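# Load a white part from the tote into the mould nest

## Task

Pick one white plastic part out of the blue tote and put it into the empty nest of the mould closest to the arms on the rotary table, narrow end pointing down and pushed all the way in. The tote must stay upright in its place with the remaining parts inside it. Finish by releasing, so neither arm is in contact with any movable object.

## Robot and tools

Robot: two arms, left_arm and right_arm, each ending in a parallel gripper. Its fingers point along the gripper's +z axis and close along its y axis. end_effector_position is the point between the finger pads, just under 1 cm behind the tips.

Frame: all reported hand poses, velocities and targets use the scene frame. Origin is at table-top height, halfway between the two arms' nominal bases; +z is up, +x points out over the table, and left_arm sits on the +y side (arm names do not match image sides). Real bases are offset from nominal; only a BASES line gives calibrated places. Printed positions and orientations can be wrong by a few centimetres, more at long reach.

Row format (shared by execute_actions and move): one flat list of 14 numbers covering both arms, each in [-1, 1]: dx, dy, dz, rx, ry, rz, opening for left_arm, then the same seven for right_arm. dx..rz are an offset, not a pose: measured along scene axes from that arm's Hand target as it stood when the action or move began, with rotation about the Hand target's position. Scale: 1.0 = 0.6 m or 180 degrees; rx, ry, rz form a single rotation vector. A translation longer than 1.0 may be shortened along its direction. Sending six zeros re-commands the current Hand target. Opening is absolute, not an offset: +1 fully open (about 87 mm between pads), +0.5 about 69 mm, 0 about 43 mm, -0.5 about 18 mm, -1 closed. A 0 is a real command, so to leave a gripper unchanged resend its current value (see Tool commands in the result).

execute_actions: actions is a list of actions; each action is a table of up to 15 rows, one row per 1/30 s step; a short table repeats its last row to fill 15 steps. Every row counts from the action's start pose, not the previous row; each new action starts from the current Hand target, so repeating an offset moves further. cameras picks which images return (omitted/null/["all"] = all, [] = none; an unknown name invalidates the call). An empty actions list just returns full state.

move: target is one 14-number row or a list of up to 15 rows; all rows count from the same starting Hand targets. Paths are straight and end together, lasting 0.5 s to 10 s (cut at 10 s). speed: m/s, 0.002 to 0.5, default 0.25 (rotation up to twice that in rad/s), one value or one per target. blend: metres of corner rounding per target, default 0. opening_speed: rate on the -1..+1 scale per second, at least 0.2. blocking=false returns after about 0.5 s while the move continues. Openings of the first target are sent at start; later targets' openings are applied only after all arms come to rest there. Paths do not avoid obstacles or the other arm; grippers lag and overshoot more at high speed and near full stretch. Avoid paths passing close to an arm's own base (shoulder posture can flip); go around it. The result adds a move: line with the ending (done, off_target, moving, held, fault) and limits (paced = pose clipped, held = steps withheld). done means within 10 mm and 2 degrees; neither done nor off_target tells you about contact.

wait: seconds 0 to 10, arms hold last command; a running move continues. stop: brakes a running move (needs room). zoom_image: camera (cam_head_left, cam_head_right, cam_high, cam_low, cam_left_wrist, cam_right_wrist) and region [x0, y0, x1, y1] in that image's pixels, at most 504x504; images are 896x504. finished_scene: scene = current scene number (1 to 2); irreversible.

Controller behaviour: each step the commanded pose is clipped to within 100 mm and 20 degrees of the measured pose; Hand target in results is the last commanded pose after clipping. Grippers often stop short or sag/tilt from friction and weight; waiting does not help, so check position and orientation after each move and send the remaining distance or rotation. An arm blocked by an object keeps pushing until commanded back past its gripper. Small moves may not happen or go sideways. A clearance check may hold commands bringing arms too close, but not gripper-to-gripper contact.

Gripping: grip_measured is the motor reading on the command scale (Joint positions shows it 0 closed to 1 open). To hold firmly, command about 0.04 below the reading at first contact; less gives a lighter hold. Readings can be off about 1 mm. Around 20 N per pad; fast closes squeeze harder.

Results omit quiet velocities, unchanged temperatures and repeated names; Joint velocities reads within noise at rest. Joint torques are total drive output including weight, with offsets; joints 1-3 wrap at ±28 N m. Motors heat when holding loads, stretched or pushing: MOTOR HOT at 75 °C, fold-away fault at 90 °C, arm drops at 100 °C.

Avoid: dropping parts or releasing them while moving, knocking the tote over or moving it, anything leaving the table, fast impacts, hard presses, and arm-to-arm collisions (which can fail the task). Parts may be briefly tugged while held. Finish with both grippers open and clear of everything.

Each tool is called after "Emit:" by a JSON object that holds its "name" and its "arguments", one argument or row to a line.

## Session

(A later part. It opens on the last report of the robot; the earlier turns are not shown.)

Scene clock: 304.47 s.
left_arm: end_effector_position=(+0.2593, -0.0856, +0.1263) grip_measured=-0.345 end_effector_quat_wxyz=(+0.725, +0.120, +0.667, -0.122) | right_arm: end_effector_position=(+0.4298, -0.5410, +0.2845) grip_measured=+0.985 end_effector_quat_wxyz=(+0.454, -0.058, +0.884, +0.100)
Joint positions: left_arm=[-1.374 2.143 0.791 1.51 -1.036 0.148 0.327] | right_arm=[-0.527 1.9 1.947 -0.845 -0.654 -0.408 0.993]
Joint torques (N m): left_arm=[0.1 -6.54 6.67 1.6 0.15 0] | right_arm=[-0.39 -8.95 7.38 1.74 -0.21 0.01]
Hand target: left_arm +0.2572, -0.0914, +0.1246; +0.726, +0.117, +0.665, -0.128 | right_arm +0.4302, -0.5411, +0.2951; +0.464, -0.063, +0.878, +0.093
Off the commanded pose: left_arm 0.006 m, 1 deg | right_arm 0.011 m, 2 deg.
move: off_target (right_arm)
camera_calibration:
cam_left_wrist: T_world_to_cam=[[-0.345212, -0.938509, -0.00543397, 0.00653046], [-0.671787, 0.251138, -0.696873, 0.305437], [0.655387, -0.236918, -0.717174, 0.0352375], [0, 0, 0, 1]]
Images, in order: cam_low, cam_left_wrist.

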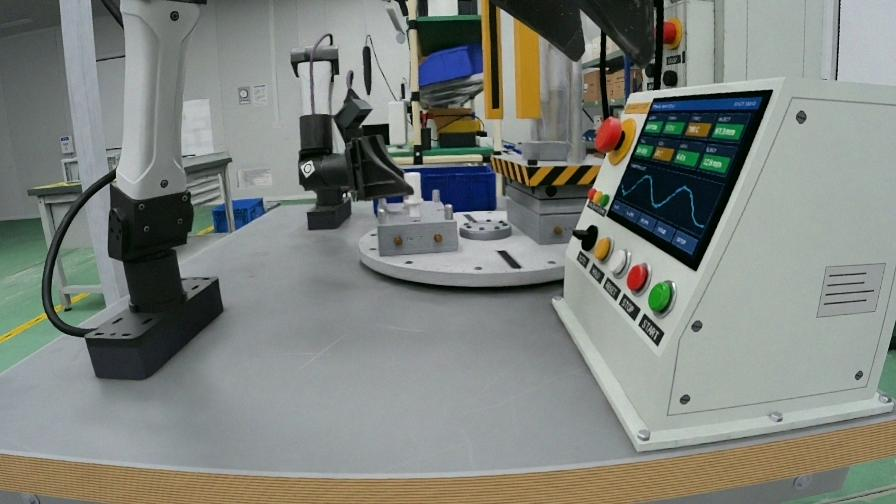

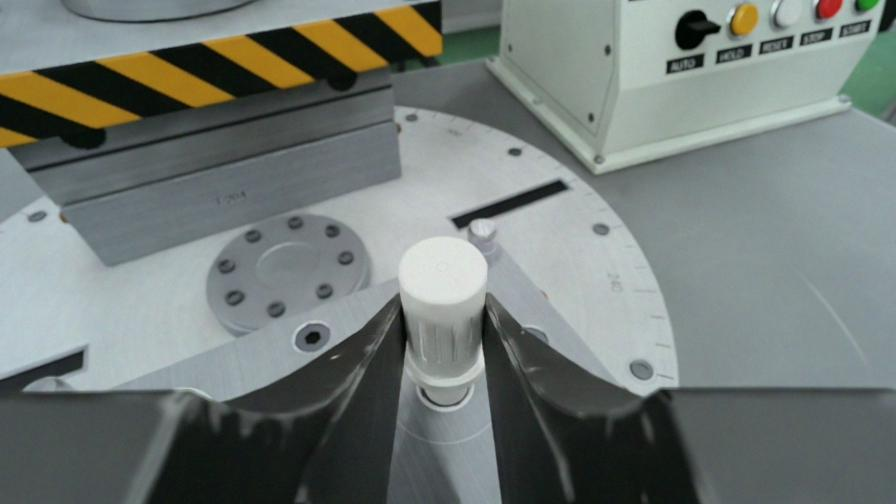

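Emit:
{"name": "move", "arguments": {
  "target": [0.003,0.002,-0.015,0,0,0,-0.55,0,0,0,0,0,0,1],
  "speed": 0.03,
  "cameras": ["cam_left_wrist","cam_low"]
}}

Emit:
{"name": "zoom_image", "arguments": {
  "camera": "cam_left_wrist",
  "region": [350, 300, 550, 480]
}}

Emit:
{"name": "zoom_image", "arguments": {
  "camera": "cam_low",
  "region": [370, 140, 470, 260]
}}

Scene clock: 315.83 s.
left_arm: end_effector_position=(+0.2592, -0.0853, +0.1178) grip_measured=-0.345 end_effector_quat_wxyz=(+0.725, +0.121, +0.667, -0.122) | right_arm: end_effector_position=(+0.4298, -0.5410, +0.2845) grip_measured=+0.985 end_effector_quat_wxyz=(+0.454, -0.058, +0.884, +0.100)
Joint positions: left_arm=[-1.374 2.176 0.791 1.542 -1.036 0.148 0.327] | right_arm=[-0.527 1.9 1.947 -0.845 -0.654 -0.408 0.993]
Joint torques (N m): left_arm=[0.53 -6.6 6.27 1.61 0.2 -0.03] | right_arm=[-0.23 -9.02 7.45 1.74 -0.22 0.01]
Hand target: left_arm +0.2590, -0.0902, +0.1156; +0.726, +0.117, +0.665, -0.128 | right_arm +0.4302, -0.5411, +0.2951; +0.464, -0.063, +0.878, +0.093
Off the commanded pose: left_arm 0.005 m, 1 deg | right_arm 0.011 m, 2 deg.
joint sent to its limit (left arm) — joint 4 (wrist pitch), upper limit. The joint targets still meet the commanded pose.
move: off_target (right_arm)
camera_calibration:
cam_left_wrist: T_world_to_cam=[[-0.345213, -0.938503, -0.00641732, 0.00685014], [-0.671933, 0.251922, -0.696449, 0.299433], [0.655236, -0.236111, -0.717577, 0.0293703], [0, 0, 0, 1]]
Images, in order: cam_low, cam_left_wrist.

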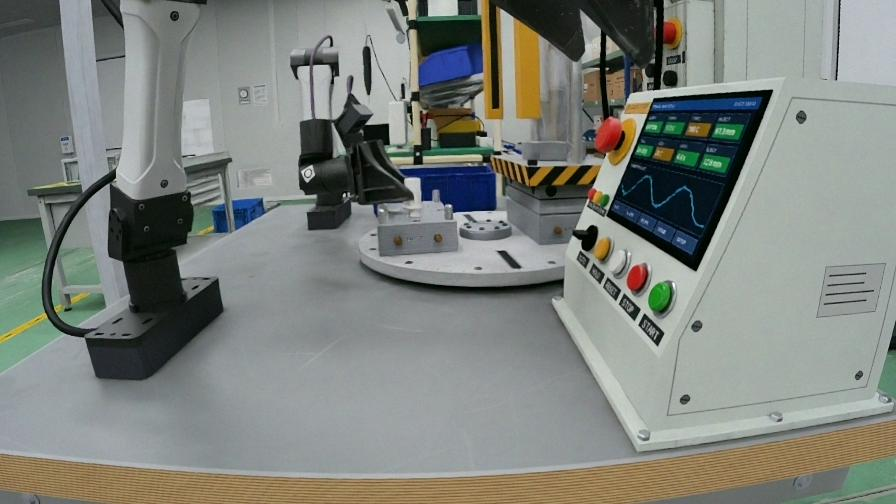

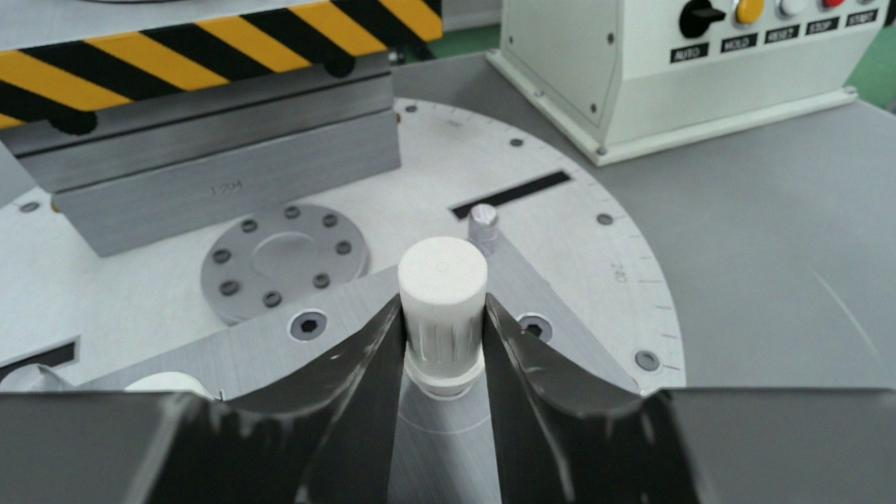

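Scaled by 2.520 from the camera's 896x504 image, which has a finer 1280x720 frame.

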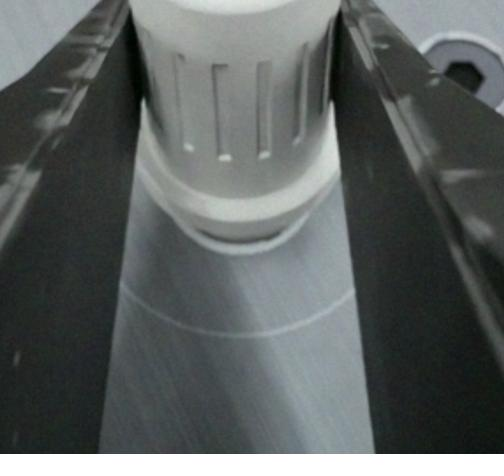

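Scaled by 4.200 from the camera's 896x504 image, which has a finer 1280x720 frame.

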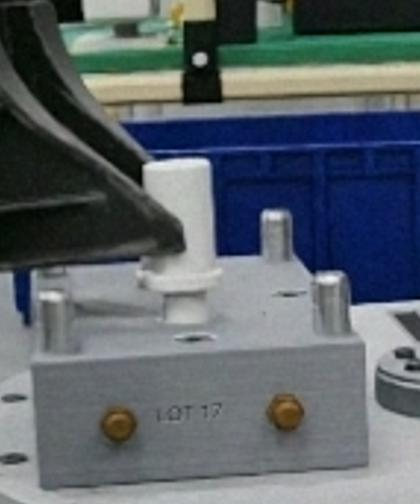

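Emit:
{"name": "move", "arguments": {
  "target": [0.0015,0.0015,-0.0105,0,0,0,-0.55,0,0,0,0,0,0,1],
  "speed": 0.03,
  "cameras": ["cam_left_wrist","cam_low"]
}}

Emit:
{"name": "zoom_image", "arguments": {
  "camera": "cam_low",
  "region": [370, 140, 470, 260]
}}

Scene clock: 325.20 s.
left_arm: end_effector_position=(+0.2590, -0.0853, +0.1128) grip_measured=-0.345 end_effector_quat_wxyz=(+0.723, +0.122, +0.669, -0.121) | right_arm: end_effector_position=(+0.4298, -0.5410, +0.2845) grip_measured=+0.985 end_effector_quat_wxyz=(+0.454, -0.058, +0.884, +0.100)
Joint positions: left_arm=[-1.374 2.188 0.791 1.544 -1.036 0.141 0.327] | right_arm=[-0.527 1.9 1.947 -0.845 -0.654 -0.408 0.993]
Joint torques (N m): left_arm=[0.87 -6.57 6.01 1.59 0.22 -0.07] | right_arm=[-0.27 -8.92 7.43 1.7 -0.23 0.01]
Hand target: left_arm +0.2599, -0.0893, +0.1092; +0.726, +0.117, +0.665, -0.128 | right_arm +0.4302, -0.5411, +0.2951; +0.464, -0.063, +0.878, +0.093
Off the commanded pose: left_arm 0.005 m, 1 deg | right_arm 0.011 m, 2 deg.
joint sent to its limit (left arm) — joint 4 (wrist pitch), upper limit. The joint targets still meet the commanded pose.
move: off_target (right_arm)
camera_calibration:
cam_left_wrist: T_world_to_cam=[[-0.345799, -0.938274, -0.0079872, 0.00715489], [-0.674934, 0.254641, -0.692547, 0.296429], [0.651833, -0.234092, -0.721328, 0.0274234], [0, 0, 0, 1]]
Images, in order: cam_low, cam_left_wrist.

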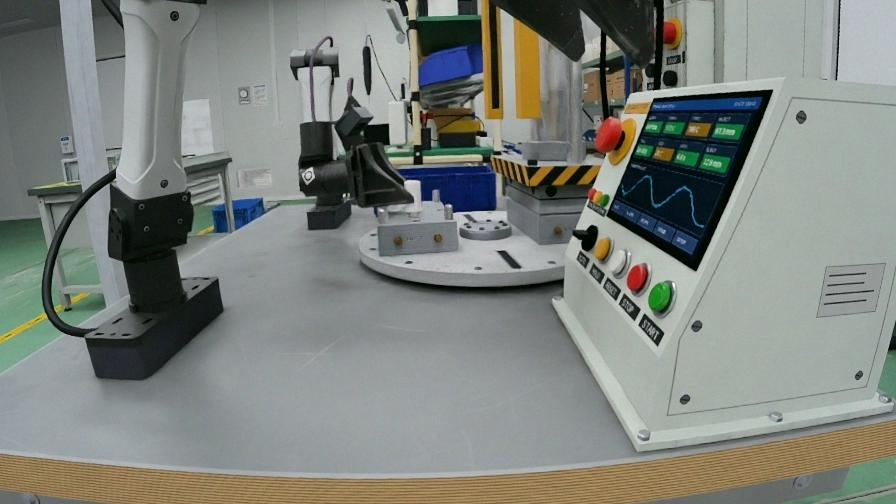

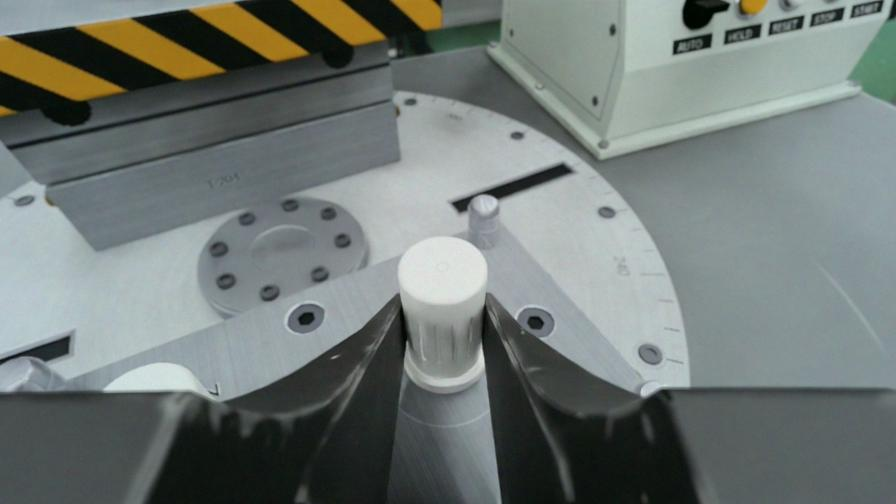

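Scaled by 4.200 from the camera's 896x504 image, which has a finer 1280x720 frame.

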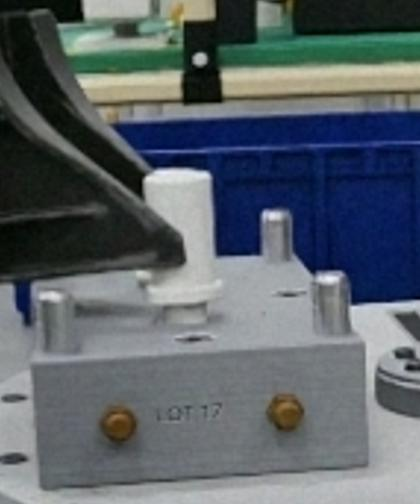

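Emit:
{"name": "move", "arguments": {
  "target": [0.0005,0.0,-0.014,0.0055,0.0157,0,-0.55,0,0,0,0,0,0,1],
  "speed": 0.02,
  "cameras": ["cam_left_wrist","cam_low"]
}}

Emit:
{"name": "zoom_image", "arguments": {
  "camera": "cam_low",
  "region": [370, 140, 470, 260]
}}

Scene clock: 335.77 s.
left_arm: end_effector_position=(+0.2594, -0.0856, +0.1045) grip_measured=-0.345 end_effector_quat_wxyz=(+0.713, +0.118, +0.679, -0.124) | right_arm: end_effector_position=(+0.4298, -0.5410, +0.2845) grip_measured=+0.985 end_effector_quat_wxyz=(+0.454, -0.058, +0.884, +0.100)
Joint positions: left_arm=[-1.371 2.188 0.791 1.493 -1.036 0.082 0.327] | right_arm=[-0.527 1.9 1.947 -0.845 -0.654 -0.408 0.993]
Joint torques (N m): left_arm=[0.92 -8.14 5.9 1.1 0.2 -0.21] | right_arm=[-0.42 -9.01 7.24 1.74 -0.23 -0.03]
Hand target: left_arm +0.2602, -0.0893, +0.1008; +0.708, +0.121, +0.684, -0.125 | right_arm +0.4302, -0.5411, +0.2951; +0.464, -0.063, +0.878, +0.093
Off the commanded pose: left_arm 0.005 m, 1 deg | right_arm 0.011 m, 2 deg.
move: off_target (right_arm)
camera_calibration:
cam_left_wrist: T_world_to_cam=[[-0.345627, -0.938348, 0.00675395, 0.0053023], [-0.694914, 0.251111, -0.673823, 0.293938], [0.630585, -0.237585, -0.738862, 0.0281509], [0, 0, 0, 1]]
Images, in order: cam_low, cam_left_wrist.

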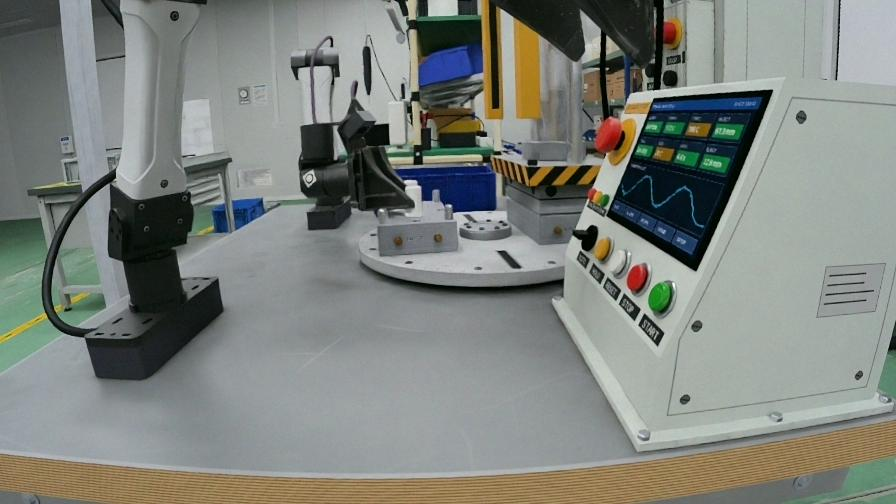

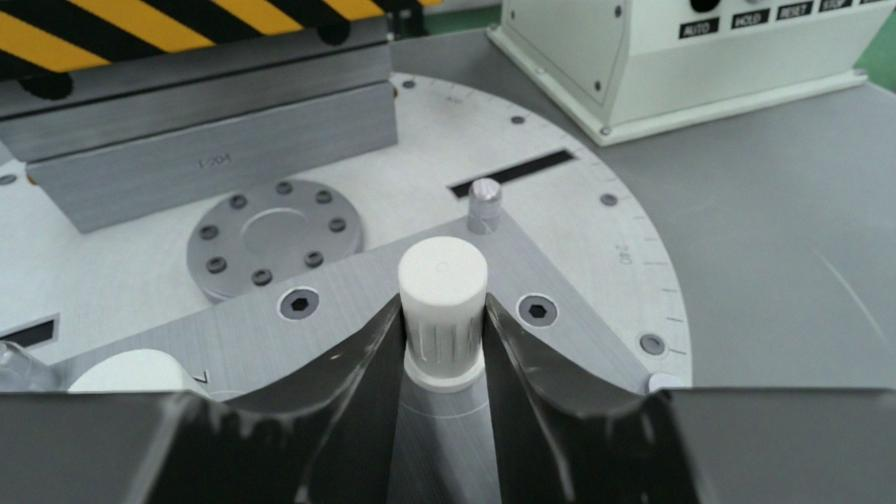

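Scaled by 4.200 from the camera's 896x504 image, which has a finer 1280x720 frame.

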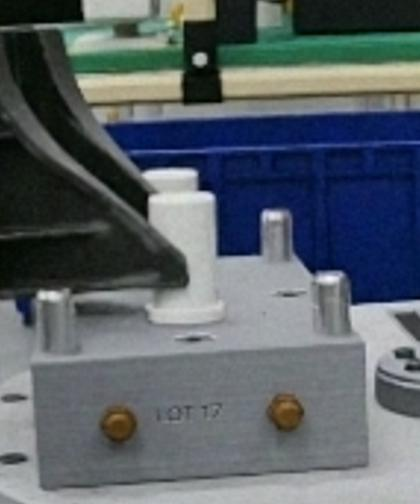

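Emit:
{"name": "move", "arguments": {
  "target": [-0.0013,0.005,0.004,0,0,0,-0.1,0,0,0,0,0,0,1],
  "speed": 0.03,
  "opening_speed": 0.3,
  "cameras": ["cam_left_wrist","cam_low"]
}}

Emit:
{"name": "zoom_image", "arguments": {
  "camera": "cam_low",
  "region": [370, 140, 470, 260]
}}

Emit:
{"name": "zoom_image", "arguments": {
  "camera": "cam_left_wrist",
  "region": [290, 200, 650, 504]
}}

Scene clock: 349.63 s.
left_arm: end_effector_position=(+0.2591, -0.0854, +0.1002) grip_measured=-0.100 end_effector_quat_wxyz=(+0.709, +0.122, +0.684, -0.121) | right_arm: end_effector_position=(+0.4298, -0.5410, +0.2845) grip_measured=+0.985 end_effector_quat_wxyz=(+0.454, -0.058, +0.884, +0.100)
Joint positions: left_arm=[-1.371 2.188 0.791 1.467 -1.036 0.068 0.45] | right_arm=[-0.527 1.9 1.947 -0.845 -0.654 -0.408 0.993]
Joint torques (N m): left_arm=[0.87 -9.29 4.56 1.36 0.19 -0.09] | right_arm=[-0.36 -8.98 7.51 1.75 -0.24 0.02]
Hand target: left_arm +0.2595, -0.0863, +0.1032; +0.708, +0.120, +0.684, -0.125 | right_arm +0.4302, -0.5411, +0.2951; +0.464, -0.063, +0.878, +0.093
Off the commanded pose: left_arm 0.003 m, 1 deg | right_arm 0.011 m, 2 deg.
move: off_target (right_arm)
camera_calibration:
cam_left_wrist: T_world_to_cam=[[-0.346149, -0.938177, -0.00208697, 0.00642844], [-0.701161, 0.260177, -0.663838, 0.292149], [0.62334, -0.228324, -0.747874, 0.0287914], [0, 0, 0, 1]]
Images, in order: cam_low, cam_left_wrist.

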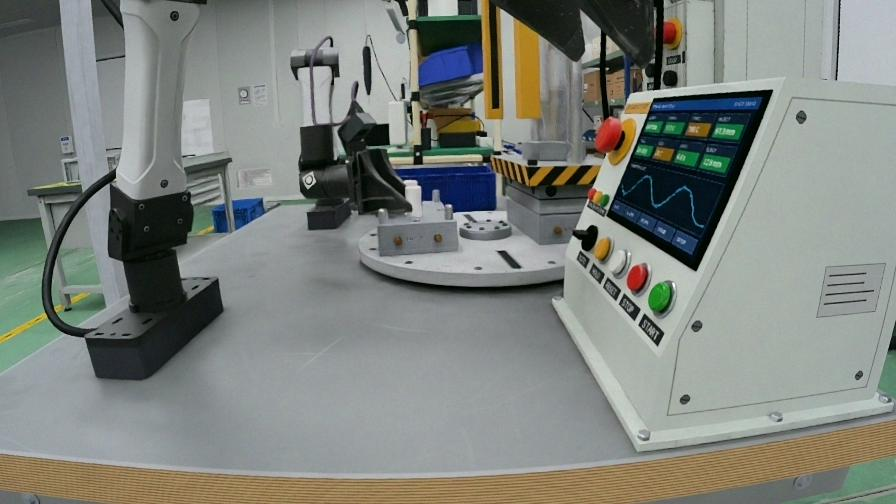

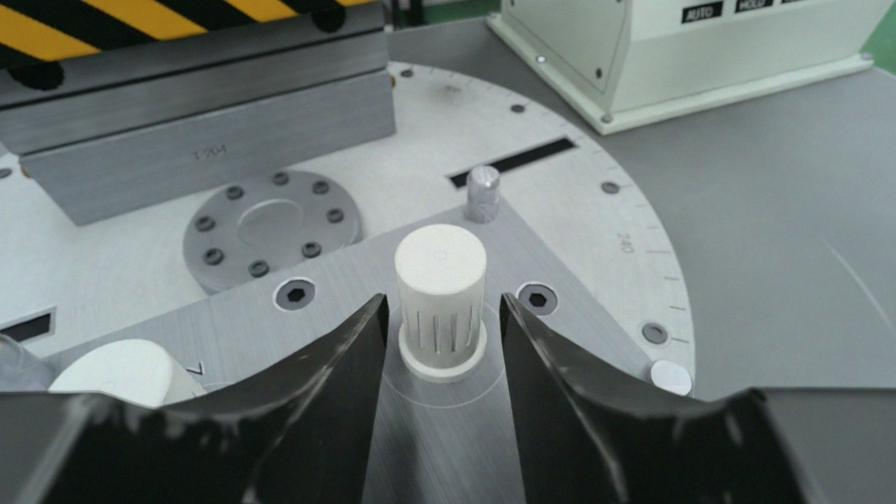

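Scaled by 4.200 from the camera's 896x504 image, which has a finer 1280x720 frame.

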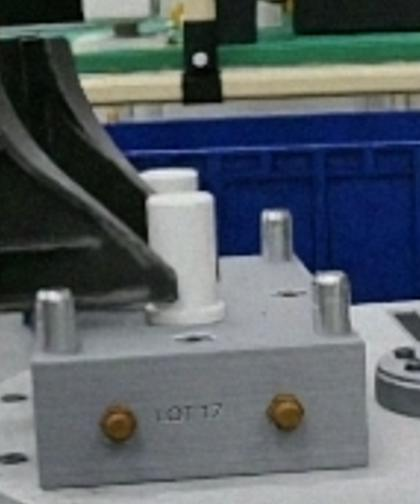

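Scaled by 1.400 from the camera's 896x504 image, which has a finer 1280x720 frame.

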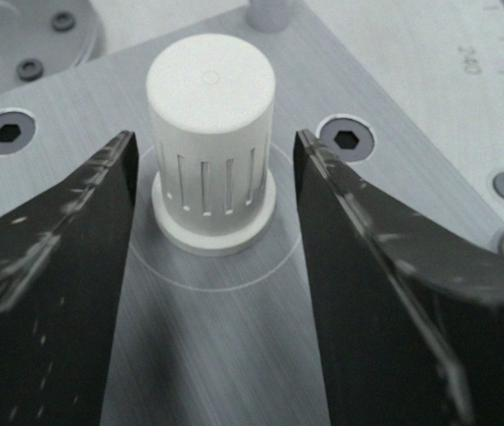

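Emit:
{"name": "move", "arguments": {
  "target": [
    [-0.0783,0.0285,0.012,0,0,0,-0.1,0,0,0,0,0,0,1],
    [-0.157,0.057,0.12,0,0,0,-0.1,0,0,0,0,0,0,1]
  ],
  "speed": 0.08,
  "blend": 0.02
}}

Emit:
{"name": "zoom_image", "arguments": {
  "camera": "cam_low",
  "region": [370, 140, 470, 260]
}}

Emit:
{"name": "zoom_image", "arguments": {
  "camera": "cam_left_wrist",
  "region": [240, 130, 600, 430]
}}

Scene clock: 360.70 s.
left_arm: end_effector_position=(+0.1665, -0.0568, +0.1692) grip_measured=-0.100 end_effector_quat_wxyz=(+0.709, +0.124, +0.683, -0.125) | right_arm: end_effector_position=(+0.4298, -0.5410, +0.2845) grip_measured=+0.985 end_effector_quat_wxyz=(+0.454, -0.058, +0.884, +0.100)
Joint positions: left_arm=[-1.645 1.851 0.66 1.325 -1.3 0.134 0.45] | right_arm=[-0.527 1.9 1.947 -0.845 -0.654 -0.408 0.993]
Joint torques (N m): left_arm=[0.27 -8.95 4.56 1.19 0.06 0.02] | right_arm=[-0.42 -8.96 7.39 1.75 -0.25 0]
Hand target: left_arm +0.1653, -0.0521, +0.1752; +0.708, +0.120, +0.684, -0.125 | right_arm +0.4302, -0.5411, +0.2951; +0.464, -0.063, +0.878, +0.093
Off the commanded pose: left_arm 0.008 m, 0 deg | right_arm 0.011 m, 2 deg.
move: off_target (right_arm)
camera_calibration:
cam_left_wrist: T_world_to_cam=[[-0.355088, -0.934832, 0.0012598, 0.00243211], [-0.699234, 0.264703, -0.664081, 0.265522], [0.620471, -0.236688, -0.74766, 0.144604], [0, 0, 0, 1]]

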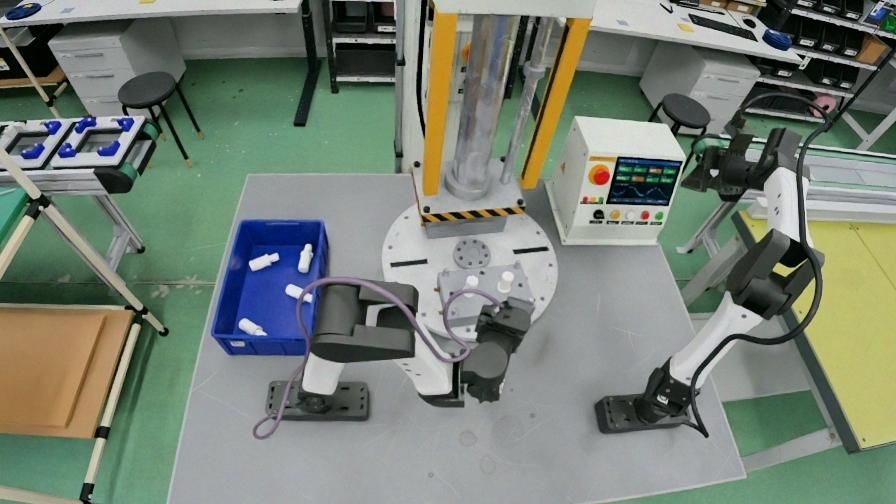

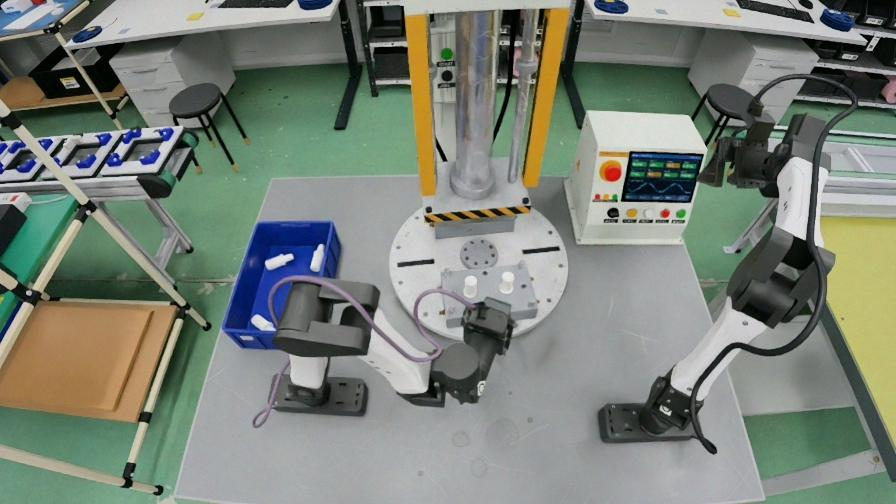

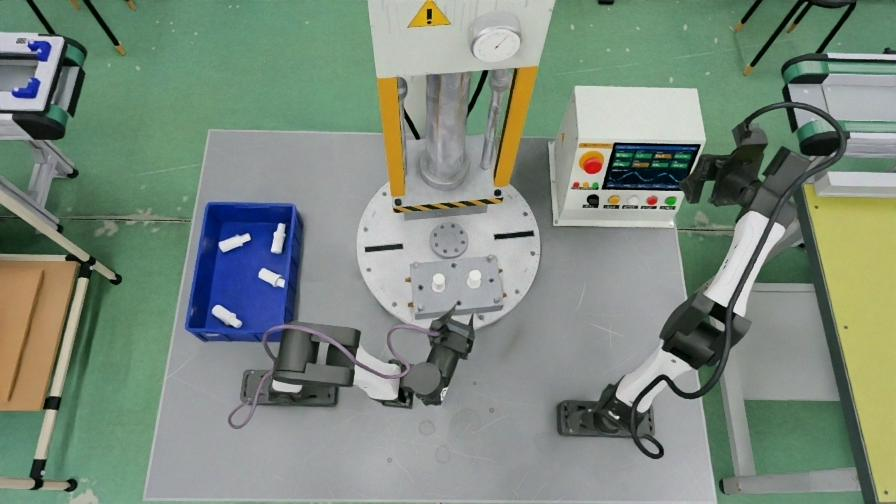

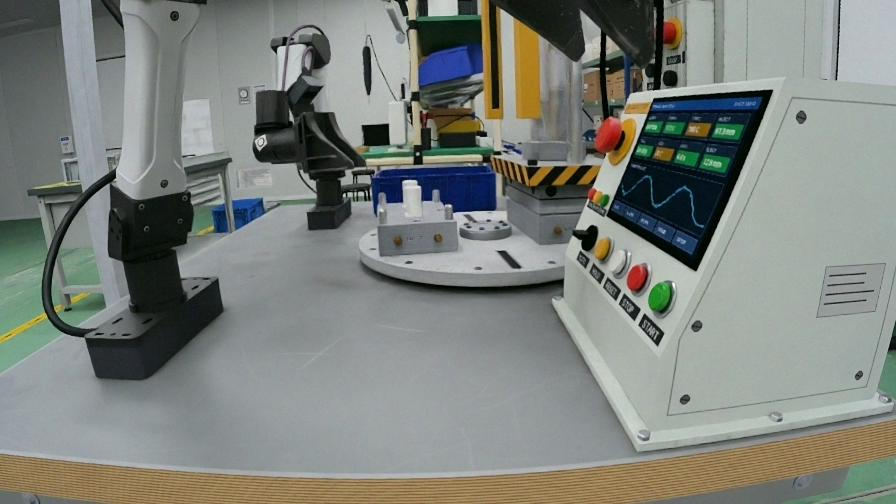

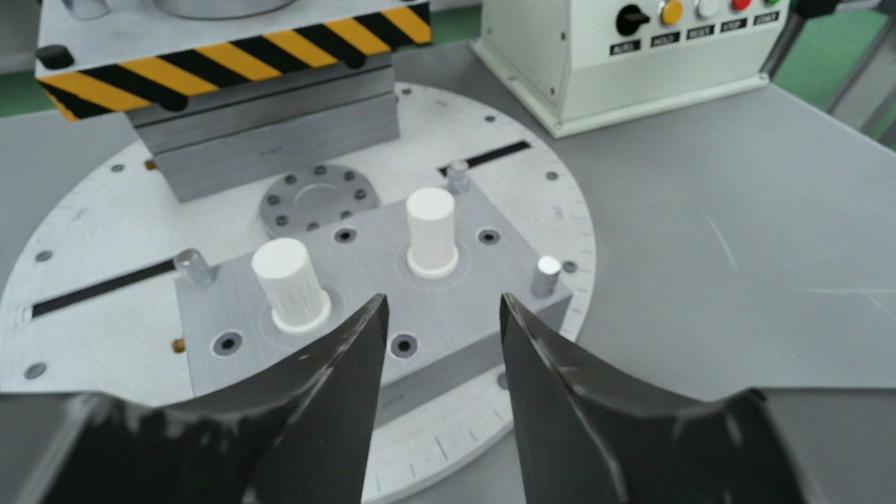

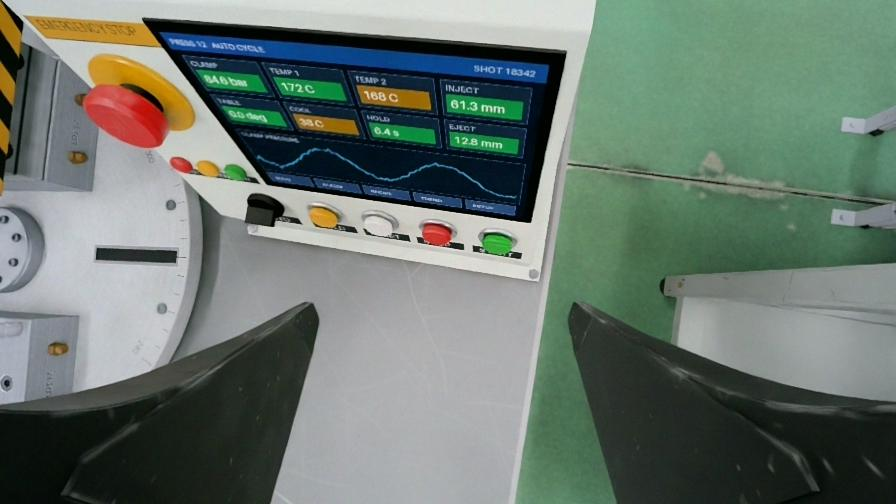

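Scaled by 4.200 from the camera's 896x504 image, which has a finer 1280x720 frame.

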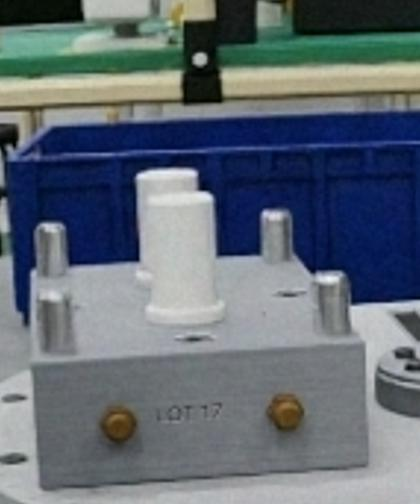

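Scaled by 1.400 from the camera's 896x504 image, which has a finer 1280x720 frame.

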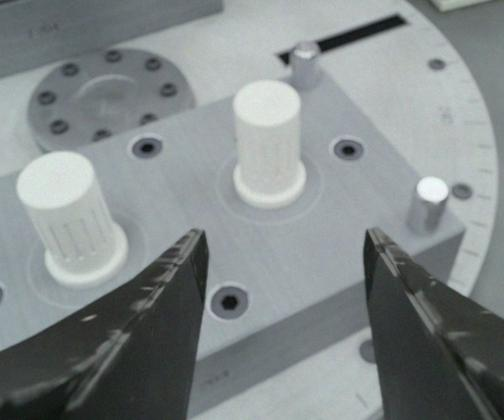

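Emit:
{"name": "finished_scene", "arguments": {
  "scene": 1
}}

The scene is finished: the task was done.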